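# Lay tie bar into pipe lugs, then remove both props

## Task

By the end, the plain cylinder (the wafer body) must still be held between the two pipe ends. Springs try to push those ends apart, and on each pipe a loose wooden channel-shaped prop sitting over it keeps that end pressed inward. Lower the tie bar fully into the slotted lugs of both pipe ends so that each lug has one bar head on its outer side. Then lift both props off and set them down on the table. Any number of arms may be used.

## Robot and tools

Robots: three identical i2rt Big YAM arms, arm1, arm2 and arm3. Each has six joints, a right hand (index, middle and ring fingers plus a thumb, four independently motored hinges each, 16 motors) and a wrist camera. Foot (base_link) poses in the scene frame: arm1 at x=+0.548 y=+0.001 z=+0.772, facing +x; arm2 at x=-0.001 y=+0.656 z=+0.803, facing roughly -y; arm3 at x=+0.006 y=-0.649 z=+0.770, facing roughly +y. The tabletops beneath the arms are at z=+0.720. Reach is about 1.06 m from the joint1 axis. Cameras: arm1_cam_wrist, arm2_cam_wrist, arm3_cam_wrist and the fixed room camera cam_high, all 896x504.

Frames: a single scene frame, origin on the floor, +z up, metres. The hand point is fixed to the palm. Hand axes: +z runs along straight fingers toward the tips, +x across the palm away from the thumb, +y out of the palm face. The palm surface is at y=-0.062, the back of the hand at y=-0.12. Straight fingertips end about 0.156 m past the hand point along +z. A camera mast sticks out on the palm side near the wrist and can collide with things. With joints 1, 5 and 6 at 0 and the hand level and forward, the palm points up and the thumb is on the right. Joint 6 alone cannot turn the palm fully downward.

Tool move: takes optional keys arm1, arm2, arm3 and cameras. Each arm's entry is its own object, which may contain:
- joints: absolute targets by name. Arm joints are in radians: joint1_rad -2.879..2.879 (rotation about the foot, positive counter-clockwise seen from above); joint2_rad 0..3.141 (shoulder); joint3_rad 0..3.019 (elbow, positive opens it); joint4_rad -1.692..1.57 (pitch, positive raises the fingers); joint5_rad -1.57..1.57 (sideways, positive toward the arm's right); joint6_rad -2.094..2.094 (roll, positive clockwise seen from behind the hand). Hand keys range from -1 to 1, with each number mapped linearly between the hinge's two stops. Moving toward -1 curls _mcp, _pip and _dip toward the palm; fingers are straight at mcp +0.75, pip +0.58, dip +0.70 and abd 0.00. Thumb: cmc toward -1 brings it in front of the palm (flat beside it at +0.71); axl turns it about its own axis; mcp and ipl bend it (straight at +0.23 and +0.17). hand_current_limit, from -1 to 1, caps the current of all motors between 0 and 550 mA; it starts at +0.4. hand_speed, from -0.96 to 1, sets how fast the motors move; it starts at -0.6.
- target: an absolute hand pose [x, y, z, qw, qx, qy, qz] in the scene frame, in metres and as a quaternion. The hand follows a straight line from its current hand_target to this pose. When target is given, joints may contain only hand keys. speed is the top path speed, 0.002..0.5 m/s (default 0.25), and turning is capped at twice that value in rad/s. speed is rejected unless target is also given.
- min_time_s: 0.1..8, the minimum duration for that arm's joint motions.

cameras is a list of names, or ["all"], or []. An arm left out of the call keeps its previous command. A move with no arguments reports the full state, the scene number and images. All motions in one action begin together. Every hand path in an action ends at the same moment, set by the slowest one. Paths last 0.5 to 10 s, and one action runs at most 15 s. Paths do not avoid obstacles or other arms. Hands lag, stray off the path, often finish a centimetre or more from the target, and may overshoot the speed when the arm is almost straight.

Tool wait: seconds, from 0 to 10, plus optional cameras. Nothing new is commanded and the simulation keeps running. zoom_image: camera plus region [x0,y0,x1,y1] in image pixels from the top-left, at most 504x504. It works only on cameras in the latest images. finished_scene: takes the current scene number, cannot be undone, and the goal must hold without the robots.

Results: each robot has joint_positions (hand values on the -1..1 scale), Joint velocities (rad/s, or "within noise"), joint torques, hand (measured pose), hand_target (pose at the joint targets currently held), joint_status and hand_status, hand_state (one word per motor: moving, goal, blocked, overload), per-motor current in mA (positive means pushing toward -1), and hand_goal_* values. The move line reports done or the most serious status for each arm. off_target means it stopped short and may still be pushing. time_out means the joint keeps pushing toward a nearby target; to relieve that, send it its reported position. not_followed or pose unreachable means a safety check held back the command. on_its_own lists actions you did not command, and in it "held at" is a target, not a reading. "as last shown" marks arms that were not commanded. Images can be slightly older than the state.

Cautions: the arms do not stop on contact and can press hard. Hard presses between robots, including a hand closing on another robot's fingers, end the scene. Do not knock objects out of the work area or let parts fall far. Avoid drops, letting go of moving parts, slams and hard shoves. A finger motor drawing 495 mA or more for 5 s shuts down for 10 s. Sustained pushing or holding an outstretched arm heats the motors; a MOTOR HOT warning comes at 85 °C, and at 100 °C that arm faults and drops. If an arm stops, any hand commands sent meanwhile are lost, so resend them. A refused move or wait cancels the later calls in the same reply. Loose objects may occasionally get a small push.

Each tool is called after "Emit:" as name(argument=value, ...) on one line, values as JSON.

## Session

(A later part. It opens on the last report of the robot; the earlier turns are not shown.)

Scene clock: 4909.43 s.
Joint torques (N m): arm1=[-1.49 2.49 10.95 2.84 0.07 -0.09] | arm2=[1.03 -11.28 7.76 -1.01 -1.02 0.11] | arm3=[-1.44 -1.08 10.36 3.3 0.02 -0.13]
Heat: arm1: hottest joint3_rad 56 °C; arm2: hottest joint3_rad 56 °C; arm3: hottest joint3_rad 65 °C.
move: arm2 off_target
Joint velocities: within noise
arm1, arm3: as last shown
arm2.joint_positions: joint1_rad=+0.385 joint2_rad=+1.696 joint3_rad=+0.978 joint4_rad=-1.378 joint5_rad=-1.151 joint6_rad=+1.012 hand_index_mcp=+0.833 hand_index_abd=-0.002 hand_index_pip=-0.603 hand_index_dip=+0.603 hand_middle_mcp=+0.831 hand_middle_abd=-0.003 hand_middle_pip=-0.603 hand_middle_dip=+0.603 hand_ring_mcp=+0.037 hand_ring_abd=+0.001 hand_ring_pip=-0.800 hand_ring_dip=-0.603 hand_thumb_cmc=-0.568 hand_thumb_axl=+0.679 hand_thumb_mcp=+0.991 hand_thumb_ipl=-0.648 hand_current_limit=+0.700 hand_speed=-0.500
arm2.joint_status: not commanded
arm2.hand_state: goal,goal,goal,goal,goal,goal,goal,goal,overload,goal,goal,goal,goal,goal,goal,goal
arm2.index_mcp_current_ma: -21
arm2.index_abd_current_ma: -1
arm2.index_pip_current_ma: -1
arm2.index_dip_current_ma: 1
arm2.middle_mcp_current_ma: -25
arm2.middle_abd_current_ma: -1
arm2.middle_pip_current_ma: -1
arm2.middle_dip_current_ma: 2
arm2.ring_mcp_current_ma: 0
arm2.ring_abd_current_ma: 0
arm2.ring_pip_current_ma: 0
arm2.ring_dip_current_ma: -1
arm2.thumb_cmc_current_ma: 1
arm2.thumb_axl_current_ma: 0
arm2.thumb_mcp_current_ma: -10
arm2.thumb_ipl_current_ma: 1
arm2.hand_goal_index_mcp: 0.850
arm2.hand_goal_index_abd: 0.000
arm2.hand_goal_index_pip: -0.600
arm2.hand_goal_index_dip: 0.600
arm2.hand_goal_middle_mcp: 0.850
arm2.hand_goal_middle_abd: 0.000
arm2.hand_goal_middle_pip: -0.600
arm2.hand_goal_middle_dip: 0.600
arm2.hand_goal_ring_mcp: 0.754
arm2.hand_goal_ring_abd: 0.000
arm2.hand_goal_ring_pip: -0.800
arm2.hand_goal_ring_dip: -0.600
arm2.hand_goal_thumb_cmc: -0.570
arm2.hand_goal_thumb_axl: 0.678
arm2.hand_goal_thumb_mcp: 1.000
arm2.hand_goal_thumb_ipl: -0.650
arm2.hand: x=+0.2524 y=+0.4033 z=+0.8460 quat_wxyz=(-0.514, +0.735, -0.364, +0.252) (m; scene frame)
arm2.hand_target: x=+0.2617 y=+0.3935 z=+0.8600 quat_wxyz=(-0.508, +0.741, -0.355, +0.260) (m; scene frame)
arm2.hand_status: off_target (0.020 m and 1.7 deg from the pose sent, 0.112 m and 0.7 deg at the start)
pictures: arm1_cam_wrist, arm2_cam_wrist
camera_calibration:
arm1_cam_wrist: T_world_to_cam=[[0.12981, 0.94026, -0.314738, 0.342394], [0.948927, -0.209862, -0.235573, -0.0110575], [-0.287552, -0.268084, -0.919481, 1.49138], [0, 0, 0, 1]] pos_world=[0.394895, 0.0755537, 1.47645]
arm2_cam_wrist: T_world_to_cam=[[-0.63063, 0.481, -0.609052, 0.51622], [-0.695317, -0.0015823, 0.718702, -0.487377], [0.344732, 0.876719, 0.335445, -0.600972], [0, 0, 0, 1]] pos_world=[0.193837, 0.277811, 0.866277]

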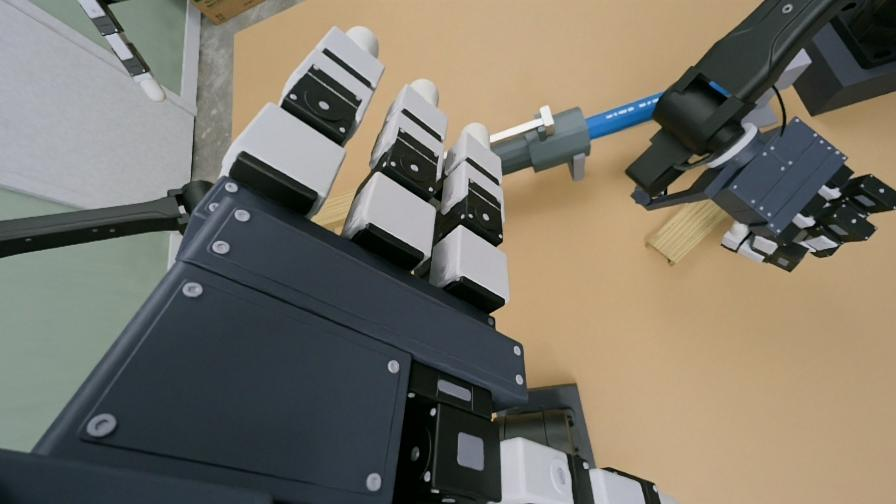

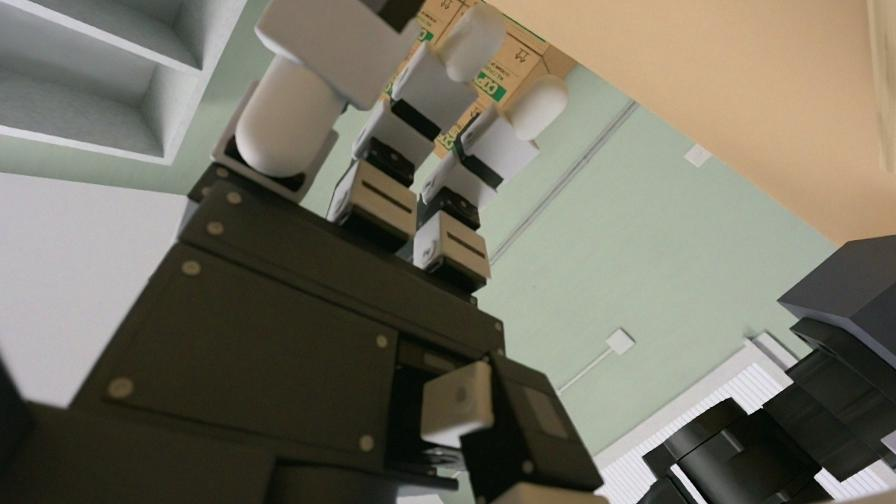

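Emit:
move(arm3={"joints": {"hand_index_mcp": 0.75, "hand_middle_mcp": 0.75, "hand_ring_mcp": 0.75, "hand_index_pip": -0.836, "hand_middle_pip": -0.836, "hand_ring_pip": -0.836, "hand_index_dip": 0.677, "hand_middle_dip": 0.677, "hand_ring_dip": 0.677, "hand_thumb_cmc": -0.57, "hand_thumb_axl": 0.678, "hand_thumb_mcp": 1.0, "hand_thumb_ipl": -0.6, "hand_speed": -0.3}})

Emit:
move(arm3={"target": [0.0, -0.29, 1.05, -0.44, 0.524, 0.559, -0.469], "speed": 0.3}, cameras=["arm3_cam_wrist", "cam_high"])

Scene clock: 4962.20 s.
Joint torques (N m): arm1=[-1.26 0.79 10.97 2.8 0.09 -0.12] | arm2=[0.97 -11.28 7.76 -1.18 -1.02 0.1] | arm3=[-1.49 -0.97 10.3 3.21 0.04 -0.21]
Heat: arm1: hottest joint3_rad 56 °C; arm2: hottest joint3_rad 56 °C; arm3: hottest joint3_rad 65 °C.
move: arm3 done
Joint velocities: within noise
arm1, arm2: as last shown
arm2.hand_target: x=+0.2617 y=+0.3934 z=+0.8600 quat_wxyz=(-0.508, +0.741, -0.355, +0.260) (m; scene frame)
arm3.joint_positions: joint1_rad=+0.360 joint2_rad=+0.793 joint3_rad=+1.201 joint4_rad=-0.772 joint5_rad=+0.042 joint6_rad=+1.066 hand_index_mcp=+0.755 hand_index_abd=+0.001 hand_index_pip=-0.831 hand_index_dip=+0.681 hand_middle_mcp=+0.755 hand_middle_abd=+0.001 hand_middle_pip=-0.832 hand_middle_dip=+0.681 hand_ring_mcp=+0.756 hand_ring_abd=+0.001 hand_ring_pip=-0.832 hand_ring_dip=+0.681 hand_thumb_cmc=-0.555 hand_thumb_axl=+0.677 hand_thumb_mcp=+0.998 hand_thumb_ipl=-0.598 hand_current_limit=+0.400 hand_speed=-0.300
arm3.joint_status: all done
arm3.hand_state: goal,goal,goal,goal,goal,goal,goal,goal,goal,goal,goal,goal,goal,goal,goal,goal
arm3.index_mcp_current_ma: 3
arm3.index_abd_current_ma: 0
arm3.index_pip_current_ma: 2
arm3.index_dip_current_ma: 1
arm3.middle_mcp_current_ma: 3
arm3.middle_abd_current_ma: 0
arm3.middle_pip_current_ma: 2
arm3.middle_dip_current_ma: 1
arm3.ring_mcp_current_ma: 3
arm3.ring_abd_current_ma: 0
arm3.ring_pip_current_ma: 2
arm3.ring_dip_current_ma: 1
arm3.thumb_cmc_current_ma: 12
arm3.thumb_axl_current_ma: 0
arm3.thumb_mcp_current_ma: -1
arm3.thumb_ipl_current_ma: 1
arm3.hand_goal_index_mcp: 0.750
arm3.hand_goal_index_abd: 0.000
arm3.hand_goal_index_pip: -0.836
arm3.hand_goal_index_dip: 0.678
arm3.hand_goal_middle_mcp: 0.750
arm3.hand_goal_middle_abd: 0.000
arm3.hand_goal_middle_pip: -0.836
arm3.hand_goal_middle_dip: 0.678
arm3.hand_goal_ring_mcp: 0.750
arm3.hand_goal_ring_abd: 0.000
arm3.hand_goal_ring_pip: -0.836
arm3.hand_goal_ring_dip: 0.678
arm3.hand_goal_thumb_cmc: -0.570
arm3.hand_goal_thumb_axl: 0.678
arm3.hand_goal_thumb_mcp: 1.000
arm3.hand_goal_thumb_ipl: -0.600
arm3.hand: x=-0.0596 y=-0.2582 z=+1.3064 quat_wxyz=(-0.372, +0.278, +0.772, +0.435) (m; scene frame)
arm3.hand_target: x=-0.0612 y=-0.2544 z=+1.3089 quat_wxyz=(-0.376, +0.276, +0.768, +0.439) (m; scene frame)
arm3.hand_status: not commanded
pictures: none

Scene clock: 4966.57 s.
Joint torques (N m): arm1=[-0.91 2.02 11.1 3.17 0.05 -0.15] | arm2=[0.91 -11.28 7.77 -1.2 -1.02 0.11] | arm3=[-2.2 -6.48 8.73 -0.32 -1.06 0.1]
Heat: arm1: hottest joint3_rad 56 °C; arm2: hottest joint3_rad 56 °C; arm3: hottest joint3_rad 66 °C.
move: arm3 off_target
Joint velocities: within noise
arm1, arm2: as last shown
arm3.joint_positions: joint1_rad=-0.383 joint2_rad=+1.310 joint3_rad=+1.262 joint4_rad=-1.686 joint5_rad=-1.205 joint6_rad=+1.285 hand_index_mcp=+0.746 hand_index_abd=+0.001 hand_index_pip=-0.831 hand_index_dip=+0.681 hand_middle_mcp=+0.746 hand_middle_abd=+0.001 hand_middle_pip=-0.832 hand_middle_dip=+0.681 hand_ring_mcp=+0.746 hand_ring_abd=+0.001 hand_ring_pip=-0.832 hand_ring_dip=+0.681 hand_thumb_cmc=-0.567 hand_thumb_axl=+0.677 hand_thumb_mcp=+0.998 hand_thumb_ipl=-0.599 hand_current_limit=+0.400 hand_speed=-0.300
arm3.joint_status: not commanded
arm3.hand_state: goal,goal,goal,goal,goal,goal,goal,goal,goal,goal,goal,goal,goal,goal,goal,goal
arm3.index_mcp_current_ma: -2
arm3.index_abd_current_ma: 0
arm3.index_pip_current_ma: 2
arm3.index_dip_current_ma: 1
arm3.middle_mcp_current_ma: -2
arm3.middle_abd_current_ma: 0
arm3.middle_pip_current_ma: 2
arm3.middle_dip_current_ma: 1
arm3.ring_mcp_current_ma: -2
arm3.ring_abd_current_ma: 0
arm3.ring_pip_current_ma: 2
arm3.ring_dip_current_ma: 1
arm3.thumb_cmc_current_ma: 1
arm3.thumb_axl_current_ma: 0
arm3.thumb_mcp_current_ma: -1
arm3.thumb_ipl_current_ma: 0
arm3.hand_goal_index_mcp: 0.750
arm3.hand_goal_index_abd: 0.000
arm3.hand_goal_index_pip: -0.836
arm3.hand_goal_index_dip: 0.678
arm3.hand_goal_middle_mcp: 0.750
arm3.hand_goal_middle_abd: 0.000
arm3.hand_goal_middle_pip: -0.836
arm3.hand_goal_middle_dip: 0.678
arm3.hand_goal_ring_mcp: 0.750
arm3.hand_goal_ring_abd: 0.000
arm3.hand_goal_ring_pip: -0.836
arm3.hand_goal_ring_dip: 0.678
arm3.hand_goal_thumb_cmc: -0.570
arm3.hand_goal_thumb_axl: 0.678
arm3.hand_goal_thumb_mcp: 1.000
arm3.hand_goal_thumb_ipl: -0.600
arm3.hand: x=-0.0037 y=-0.2892 z=+1.0531 quat_wxyz=(-0.477, +0.624, +0.532, -0.317) (m; scene frame)
arm3.hand_target: x=-0.0009 y=-0.2897 z=+1.0498 quat_wxyz=(-0.473, +0.632, +0.521, -0.325) (m; scene frame)
arm3.hand_status: off_target (0.005 m and 21.5 deg from the pose sent, 0.265 m and 115.1 deg at the start; pose on its path clipped on 34 of 131 steps; a joint's target at an end of its range on 62 of 131 steps)
pictures: arm3_cam_wrist, cam_high
camera_calibration:
arm3_cam_wrist: T_world_to_cam=[[0.00432871, -0.745062, -0.666981, 0.525334], [0.433067, -0.599799, 0.672826, -0.937319], [-0.901351, -0.29176, 0.320065, -0.303965], [0, 0, 0, 1]] pos_world=[0.129668, -0.259482, 1.07833]

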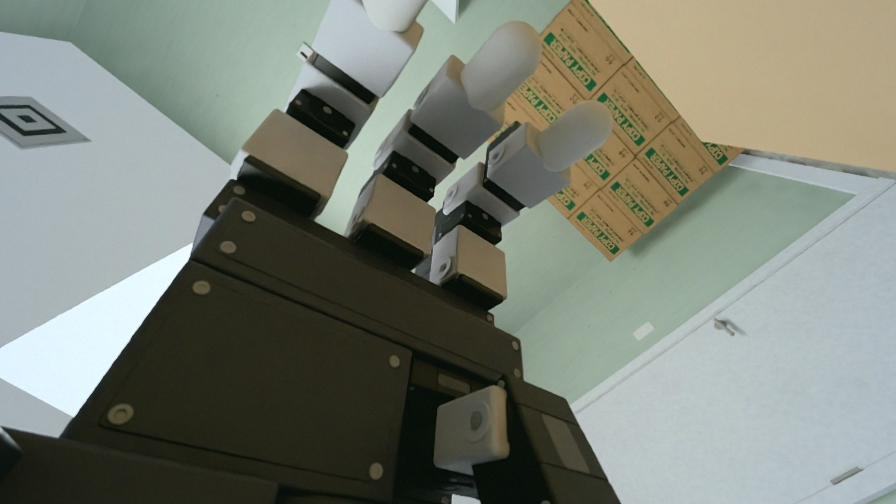

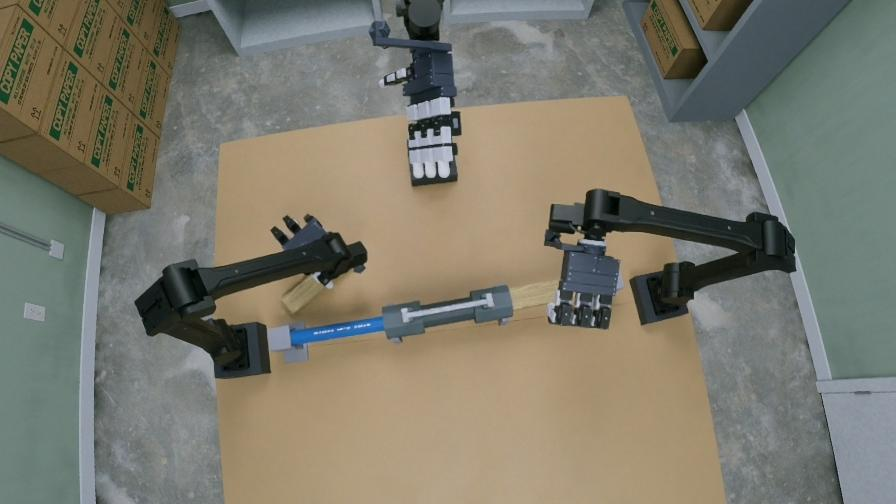

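Emit:
move(arm3={"target": [0.012, -0.285, 0.93, -0.44, 0.524, 0.559, -0.469], "speed": 0.15})

Emit:
move(arm3={"target": [0.012, -0.28, 0.88, -0.44, 0.524, 0.559, -0.469], "speed": 0.08}, cameras=["arm3_cam_wrist", "cam_high"])

Scene clock: 4974.07 s.
Joint torques (N m): arm1=[-1.85 1.85 10.96 2.92 0.06 -0.08] | arm2=[0.97 -11.28 7.76 -1.17 -1.02 0.11] | arm3=[-1.79 -8.64 7.53 -0.91 -0.73 -0.11]
Heat: arm1: hottest joint3_rad 56 °C; arm2: hottest joint3_rad 57 °C; arm3: hottest joint3_rad 65 °C.
move: arm3 off_target
Joint velocities: within noise
arm1, arm2: as last shown
arm3.joint_positions: joint1_rad=-0.399 joint2_rad=+1.528 joint3_rad=+1.135 joint4_rad=-1.686 joint5_rad=-1.153 joint6_rad=+0.978 hand_index_mcp=+0.746 hand_index_abd=+0.001 hand_index_pip=-0.831 hand_index_dip=+0.681 hand_middle_mcp=+0.746 hand_middle_abd=+0.001 hand_middle_pip=-0.832 hand_middle_dip=+0.681 hand_ring_mcp=+0.745 hand_ring_abd=+0.001 hand_ring_pip=-0.832 hand_ring_dip=+0.681 hand_thumb_cmc=-0.568 hand_thumb_axl=+0.677 hand_thumb_mcp=+0.998 hand_thumb_ipl=-0.599 hand_current_limit=+0.400 hand_speed=-0.300
arm3.joint_status: not commanded
arm3.hand_state: goal,goal,goal,goal,goal,goal,goal,goal,goal,goal,goal,goal,goal,goal,goal,goal
arm3.index_mcp_current_ma: -2
arm3.index_abd_current_ma: 0
arm3.index_pip_current_ma: 2
arm3.index_dip_current_ma: 1
arm3.middle_mcp_current_ma: -2
arm3.middle_abd_current_ma: 0
arm3.middle_pip_current_ma: 2
arm3.middle_dip_current_ma: 1
arm3.ring_mcp_current_ma: -2
arm3.ring_abd_current_ma: 0
arm3.ring_pip_current_ma: 1
arm3.ring_dip_current_ma: 1
arm3.thumb_cmc_current_ma: 1
arm3.thumb_axl_current_ma: 0
arm3.thumb_mcp_current_ma: -1
arm3.thumb_ipl_current_ma: 0
arm3.hand_goal_index_mcp: 0.750
arm3.hand_goal_index_abd: 0.000
arm3.hand_goal_index_pip: -0.836
arm3.hand_goal_index_dip: 0.678
arm3.hand_goal_middle_mcp: 0.750
arm3.hand_goal_middle_abd: 0.000
arm3.hand_goal_middle_pip: -0.836
arm3.hand_goal_middle_dip: 0.678
arm3.hand_goal_ring_mcp: 0.750
arm3.hand_goal_ring_abd: 0.000
arm3.hand_goal_ring_pip: -0.836
arm3.hand_goal_ring_dip: 0.678
arm3.hand_goal_thumb_cmc: -0.570
arm3.hand_goal_thumb_axl: 0.678
arm3.hand_goal_thumb_mcp: 1.000
arm3.hand_goal_thumb_ipl: -0.600
arm3.hand: x=+0.0088 y=-0.2842 z=+0.9326 quat_wxyz=(-0.442, +0.605, +0.554, -0.362) (m; scene frame)
arm3.hand_target: x=+0.0114 y=-0.2848 z=+0.9297 quat_wxyz=(-0.441, +0.607, +0.551, -0.365) (m; scene frame)
arm3.hand_status: off_target (0.004 m and 15.4 deg from the pose sent, 0.124 m and 21.5 deg at the start; a joint's target at an end of its range on 65 of 65 steps)
pictures: none

Scene clock: 4976.40 s.
Joint torques (N m): arm1=[-0.79 0.67 10.85 2.88 0.06 -0.09] | arm2=[0.97 -11.22 7.76 -1.14 -1.03 0.11] | arm3=[-1.79 -9.58 6.42 -1.09 -0.66 -0.11]
Heat: arm1: hottest joint3_rad 56 °C; arm2: hottest joint3_rad 57 °C; arm3: hottest joint3_rad 65 °C.
move: arm3 off_target
Joint velocities: within noise
arm1.joint_positions: joint1_rad=+0.012 joint2_rad=+0.588 joint3_rad=+1.418 joint4_rad=-1.317 joint5_rad=+0.045 joint6_rad=+1.028 hand_index_mcp=+0.756 hand_index_abd=+0.000 hand_index_pip=+0.577 hand_index_dip=+0.696 hand_middle_mcp=+0.756 hand_middle_abd=+0.000 hand_middle_pip=+0.577 hand_middle_dip=+0.696 hand_ring_mcp=+0.756 hand_ring_abd=+0.000 hand_ring_pip=+0.577 hand_ring_dip=+0.696 hand_thumb_cmc=+0.716 hand_thumb_axl=+0.677 hand_thumb_mcp=+0.226 hand_thumb_ipl=+0.168 hand_current_limit=+0.400 hand_speed=-0.600
arm1.joint_status: not commanded
arm1.hand_state: goal,goal,goal,goal,goal,goal,goal,goal,goal,goal,goal,goal,goal,goal,goal,goal
arm1.index_mcp_current_ma: 4
arm1.index_abd_current_ma: 0
arm1.index_pip_current_ma: 1
arm1.index_dip_current_ma: 0
arm1.middle_mcp_current_ma: 5
arm1.middle_abd_current_ma: 0
arm1.middle_pip_current_ma: 1
arm1.middle_dip_current_ma: 0
arm1.ring_mcp_current_ma: 5
arm1.ring_abd_current_ma: 0
arm1.ring_pip_current_ma: 1
arm1.ring_dip_current_ma: 0
arm1.thumb_cmc_current_ma: 3
arm1.thumb_axl_current_ma: -2
arm1.thumb_mcp_current_ma: 0
arm1.thumb_ipl_current_ma: -1
arm1.hand_goal_index_mcp: 0.754
arm1.hand_goal_index_abd: 0.000
arm1.hand_goal_index_pip: 0.576
arm1.hand_goal_index_dip: 0.696
arm1.hand_goal_middle_mcp: 0.754
arm1.hand_goal_middle_abd: 0.000
arm1.hand_goal_middle_pip: 0.576
arm1.hand_goal_middle_dip: 0.696
arm1.hand_goal_ring_mcp: 0.754
arm1.hand_goal_ring_abd: 0.000
arm1.hand_goal_ring_pip: 0.576
arm1.hand_goal_ring_dip: 0.696
arm1.hand_goal_thumb_cmc: 0.714
arm1.hand_goal_thumb_axl: 0.678
arm1.hand_goal_thumb_mcp: 0.226
arm1.hand_goal_thumb_ipl: 0.168
arm1.hand: x=+0.3203 y=+0.0922 z=+1.3595 quat_wxyz=(-0.493, -0.220, +0.827, +0.155) (m; scene frame)
arm1.hand_target: x=+0.3254 y=+0.0949 z=+1.3695 quat_wxyz=(-0.502, -0.214, +0.822, +0.161) (m; scene frame)
arm1.hand_status: not commanded
arm2: as last shown
arm3.joint_positions: joint1_rad=-0.399 joint2_rad=+1.653 joint3_rad=+1.120 joint4_rad=-1.686 joint5_rad=-1.142 joint6_rad=+0.840 hand_index_mcp=+0.746 hand_index_abd=+0.001 hand_index_pip=-0.831 hand_index_dip=+0.681 hand_middle_mcp=+0.746 hand_middle_abd=+0.001 hand_middle_pip=-0.832 hand_middle_dip=+0.681 hand_ring_mcp=+0.745 hand_ring_abd=+0.001 hand_ring_pip=-0.832 hand_ring_dip=+0.681 hand_thumb_cmc=-0.568 hand_thumb_axl=+0.677 hand_thumb_mcp=+0.998 hand_thumb_ipl=-0.599 hand_current_limit=+0.400 hand_speed=-0.300
arm3.joint_status: not commanded
arm3.hand_state: goal,goal,goal,goal,goal,goal,goal,goal,goal,goal,goal,goal,goal,goal,goal,goal
arm3.index_mcp_current_ma: -2
arm3.index_abd_current_ma: 0
arm3.index_pip_current_ma: 2
arm3.index_dip_current_ma: 1
arm3.middle_mcp_current_ma: -2
arm3.middle_abd_current_ma: 0
arm3.middle_pip_current_ma: 2
arm3.middle_dip_current_ma: 1
arm3.ring_mcp_current_ma: -2
arm3.ring_abd_current_ma: 0
arm3.ring_pip_current_ma: 1
arm3.ring_dip_current_ma: 1
arm3.thumb_cmc_current_ma: 1
arm3.thumb_axl_current_ma: 0
arm3.thumb_mcp_current_ma: -1
arm3.thumb_ipl_current_ma: 0
arm3.hand_goal_index_mcp: 0.750
arm3.hand_goal_index_abd: 0.000
arm3.hand_goal_index_pip: -0.836
arm3.hand_goal_index_dip: 0.678
arm3.hand_goal_middle_mcp: 0.750
arm3.hand_goal_middle_abd: 0.000
arm3.hand_goal_middle_pip: -0.836
arm3.hand_goal_middle_dip: 0.678
arm3.hand_goal_ring_mcp: 0.750
arm3.hand_goal_ring_abd: 0.000
arm3.hand_goal_ring_pip: -0.836
arm3.hand_goal_ring_dip: 0.678
arm3.hand_goal_thumb_cmc: -0.570
arm3.hand_goal_thumb_axl: 0.678
arm3.hand_goal_thumb_mcp: 1.000
arm3.hand_goal_thumb_ipl: -0.600
arm3.hand: x=+0.0103 y=-0.2779 z=+0.8845 quat_wxyz=(-0.437, +0.587, +0.564, -0.382) (m; scene frame)
arm3.hand_target: x=+0.0114 y=-0.2800 z=+0.8796 quat_wxyz=(-0.434, +0.589, +0.560, -0.389) (m; scene frame)
arm3.hand_status: off_target (0.005 m and 12.3 deg from the pose sent, 0.053 m and 15.4 deg at the start; a joint's target at an end of its range on 70 of 70 steps)
pictures: arm3_cam_wrist, cam_high
camera_calibration:
arm3_cam_wrist: T_world_to_cam=[[0.110135, -0.776106, -0.62091, 0.370818], [0.545065, -0.47523, 0.690695, -0.805482], [-0.831128, -0.414507, 0.370689, -0.313643], [0, 0, 0, 1]] pos_world=[0.137523, -0.225003, 0.902851]

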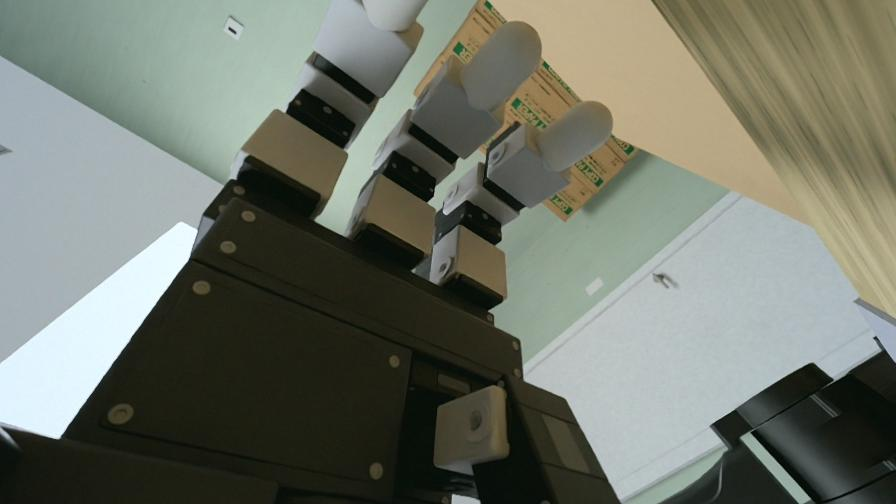

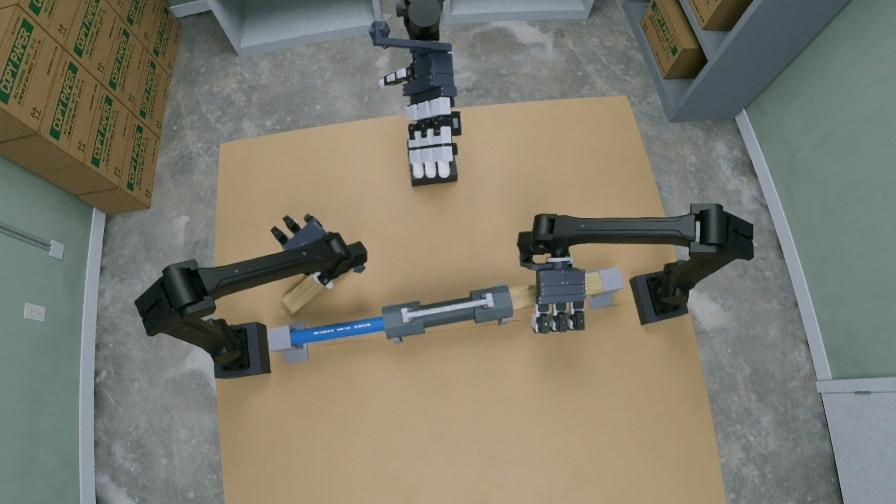

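Emit:
move(arm3={"target": [0.012, -0.28, 0.845, -0.44, 0.524, 0.559, -0.469], "speed": 0.06}, cameras=["arm3_cam_wrist"])

Scene clock: 4991.50 s.
Joint torques (N m): arm1=[-1.49 1.32 10.84 2.96 0.03 -0.12] | arm2=[0.97 -11.22 7.75 -1.16 -1.01 0.11] | arm3=[-1.79 -9.99 5.68 -1.28 -0.6 -0.12]
Heat: arm1: hottest joint3_rad 56 °C; arm2: hottest joint3_rad 57 °C; arm3: hottest joint3_rad 64 °C.
move: arm3 off_target
Joint velocities: within noise
arm1, arm2: as last shown
arm3.joint_positions: joint1_rad=-0.399 joint2_rad=+1.744 joint3_rad=+1.111 joint4_rad=-1.686 joint5_rad=-1.132 joint6_rad=+0.743 hand_index_mcp=+0.746 hand_index_abd=+0.001 hand_index_pip=-0.832 hand_index_dip=+0.681 hand_middle_mcp=+0.746 hand_middle_abd=+0.001 hand_middle_pip=-0.832 hand_middle_dip=+0.681 hand_ring_mcp=+0.745 hand_ring_abd=+0.001 hand_ring_pip=-0.832 hand_ring_dip=+0.681 hand_thumb_cmc=-0.568 hand_thumb_axl=+0.677 hand_thumb_mcp=+0.998 hand_thumb_ipl=-0.599 hand_current_limit=+0.400 hand_speed=-0.300
arm3.joint_status: not commanded
arm3.hand_state: goal,goal,goal,goal,goal,goal,goal,goal,goal,goal,goal,goal,goal,goal,goal,goal
arm3.index_mcp_current_ma: -2
arm3.index_abd_current_ma: 0
arm3.index_pip_current_ma: 2
arm3.index_dip_current_ma: 1
arm3.middle_mcp_current_ma: -2
arm3.middle_abd_current_ma: 0
arm3.middle_pip_current_ma: 1
arm3.middle_dip_current_ma: 1
arm3.ring_mcp_current_ma: -2
arm3.ring_abd_current_ma: 0
arm3.ring_pip_current_ma: 1
arm3.ring_dip_current_ma: 1
arm3.thumb_cmc_current_ma: 1
arm3.thumb_axl_current_ma: 0
arm3.thumb_mcp_current_ma: -1
arm3.thumb_ipl_current_ma: 0
arm3.hand_goal_index_mcp: 0.750
arm3.hand_goal_index_abd: 0.000
arm3.hand_goal_index_pip: -0.836
arm3.hand_goal_index_dip: 0.678
arm3.hand_goal_middle_mcp: 0.750
arm3.hand_goal_middle_abd: 0.000
arm3.hand_goal_middle_pip: -0.836
arm3.hand_goal_middle_dip: 0.678
arm3.hand_goal_ring_mcp: 0.750
arm3.hand_goal_ring_abd: 0.000
arm3.hand_goal_ring_pip: -0.836
arm3.hand_goal_ring_dip: 0.678
arm3.hand_goal_thumb_cmc: -0.570
arm3.hand_goal_thumb_axl: 0.678
arm3.hand_goal_thumb_mcp: 1.000
arm3.hand_goal_thumb_ipl: -0.600
arm3.hand: x=+0.0098 y=-0.2771 z=+0.8499 quat_wxyz=(-0.435, +0.573, +0.569, -0.398) (m; scene frame)
arm3.hand_target: x=+0.0114 y=-0.2800 z=+0.8447 quat_wxyz=(-0.432, +0.576, +0.564, -0.405) (m; scene frame)
arm3.hand_status: off_target (0.006 m and 9.9 deg from the pose sent, 0.040 m and 12.3 deg at the start; a joint's target at an end of its range on 69 of 69 steps)
pictures: arm3_cam_wrist
camera_calibration:
arm3_cam_wrist: T_world_to_cam=[[0.125757, -0.774928, -0.619412, 0.348805], [0.577143, -0.450689, 0.681018, -0.766208], [-0.806902, -0.443132, 0.390567, -0.326049], [0, 0, 0, 1]] pos_world=[0.135258, -0.219505, 0.8652]

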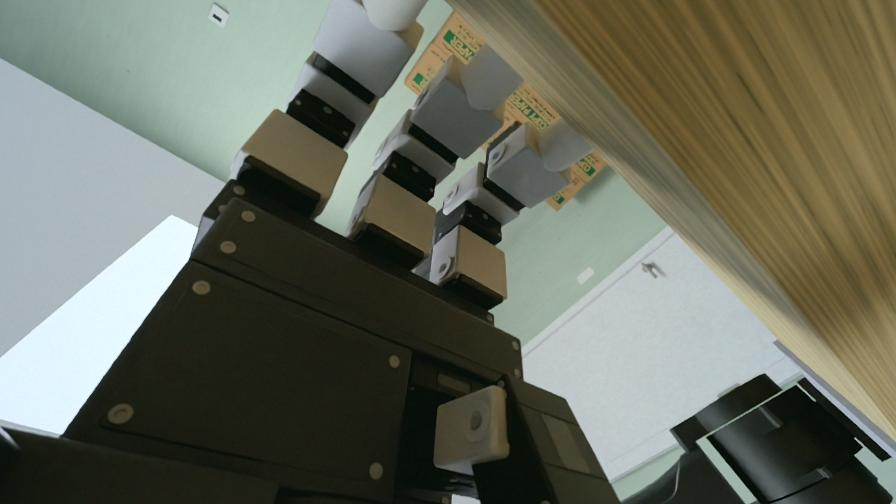

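Emit:
move(arm3={"target": [0.0105, -0.283, 0.814, -0.44, 0.524, 0.559, -0.469], "speed": 0.05, "joints": {"hand_current_limit": 0.5}}, cameras=["arm3_cam_wrist"])

Scene clock: 5020.17 s.
Joint torques (N m): arm1=[-0.91 1.44 11.02 2.62 0.08 -0.09] | arm2=[0.91 -11.34 7.77 -1.17 -1.02 0.11] | arm3=[-2.02 -10.4 4.98 -1.42 -0.54 -0.11]
Heat: arm1: hottest joint3_rad 56 °C; arm2: hottest joint3_rad 57 °C; arm3: hottest joint3_rad 60 °C.
move: arm3 off_target
Joint velocities: within noise
arm1, arm2: as last shown
arm3.joint_positions: joint1_rad=-0.399 joint2_rad=+1.826 joint3_rad=+1.102 joint4_rad=-1.686 joint5_rad=-1.124 joint6_rad=+0.657 hand_index_mcp=+0.746 hand_index_abd=+0.001 hand_index_pip=-0.832 hand_index_dip=+0.681 hand_middle_mcp=+0.746 hand_middle_abd=+0.001 hand_middle_pip=-0.832 hand_middle_dip=+0.681 hand_ring_mcp=+0.745 hand_ring_abd=+0.001 hand_ring_pip=-0.832 hand_ring_dip=+0.681 hand_thumb_cmc=-0.568 hand_thumb_axl=+0.677 hand_thumb_mcp=+0.998 hand_thumb_ipl=-0.599 hand_current_limit=+0.500 hand_speed=-0.300
arm3.joint_status: all done
arm3.hand_state: goal,goal,goal,goal,goal,goal,goal,goal,goal,goal,goal,goal,goal,goal,goal,goal
arm3.index_mcp_current_ma: -2
arm3.index_abd_current_ma: 0
arm3.index_pip_current_ma: 2
arm3.index_dip_current_ma: 1
arm3.middle_mcp_current_ma: -2
arm3.middle_abd_current_ma: 0
arm3.middle_pip_current_ma: 1
arm3.middle_dip_current_ma: 1
arm3.ring_mcp_current_ma: -2
arm3.ring_abd_current_ma: 0
arm3.ring_pip_current_ma: 1
arm3.ring_dip_current_ma: 1
arm3.thumb_cmc_current_ma: 1
arm3.thumb_axl_current_ma: 0
arm3.thumb_mcp_current_ma: -1
arm3.thumb_ipl_current_ma: 0
arm3.hand_goal_index_mcp: 0.750
arm3.hand_goal_index_abd: 0.000
arm3.hand_goal_index_pip: -0.836
arm3.hand_goal_index_dip: 0.678
arm3.hand_goal_middle_mcp: 0.750
arm3.hand_goal_middle_abd: 0.000
arm3.hand_goal_middle_pip: -0.836
arm3.hand_goal_middle_dip: 0.678
arm3.hand_goal_ring_mcp: 0.750
arm3.hand_goal_ring_abd: 0.000
arm3.hand_goal_ring_pip: -0.836
arm3.hand_goal_ring_dip: 0.678
arm3.hand_goal_thumb_cmc: -0.570
arm3.hand_goal_thumb_axl: 0.678
arm3.hand_goal_thumb_mcp: 1.000
arm3.hand_goal_thumb_ipl: -0.600
arm3.hand: x=+0.0078 y=-0.2795 z=+0.8188 quat_wxyz=(-0.434, +0.560, +0.572, -0.414) (m; scene frame)
arm3.hand_target: x=+0.0099 y=-0.2831 z=+0.8137 quat_wxyz=(-0.432, +0.564, +0.566, -0.420) (m; scene frame)
arm3.hand_status: off_target (0.007 m and 7.8 deg from the pose sent, 0.036 m and 10.0 deg at the start; a joint's target at an end of its range on 67 of 67 steps)
pictures: arm3_cam_wrist
camera_calibration:
arm3_cam_wrist: T_world_to_cam=[[0.13581, -0.773869, -0.618613, 0.327582], [0.607306, -0.428306, 0.669128, -0.72927], [-0.782774, -0.466562, 0.411808, -0.340739], [0, 0, 0, 1]] pos_world=[0.13168, -0.217821, 0.830941]

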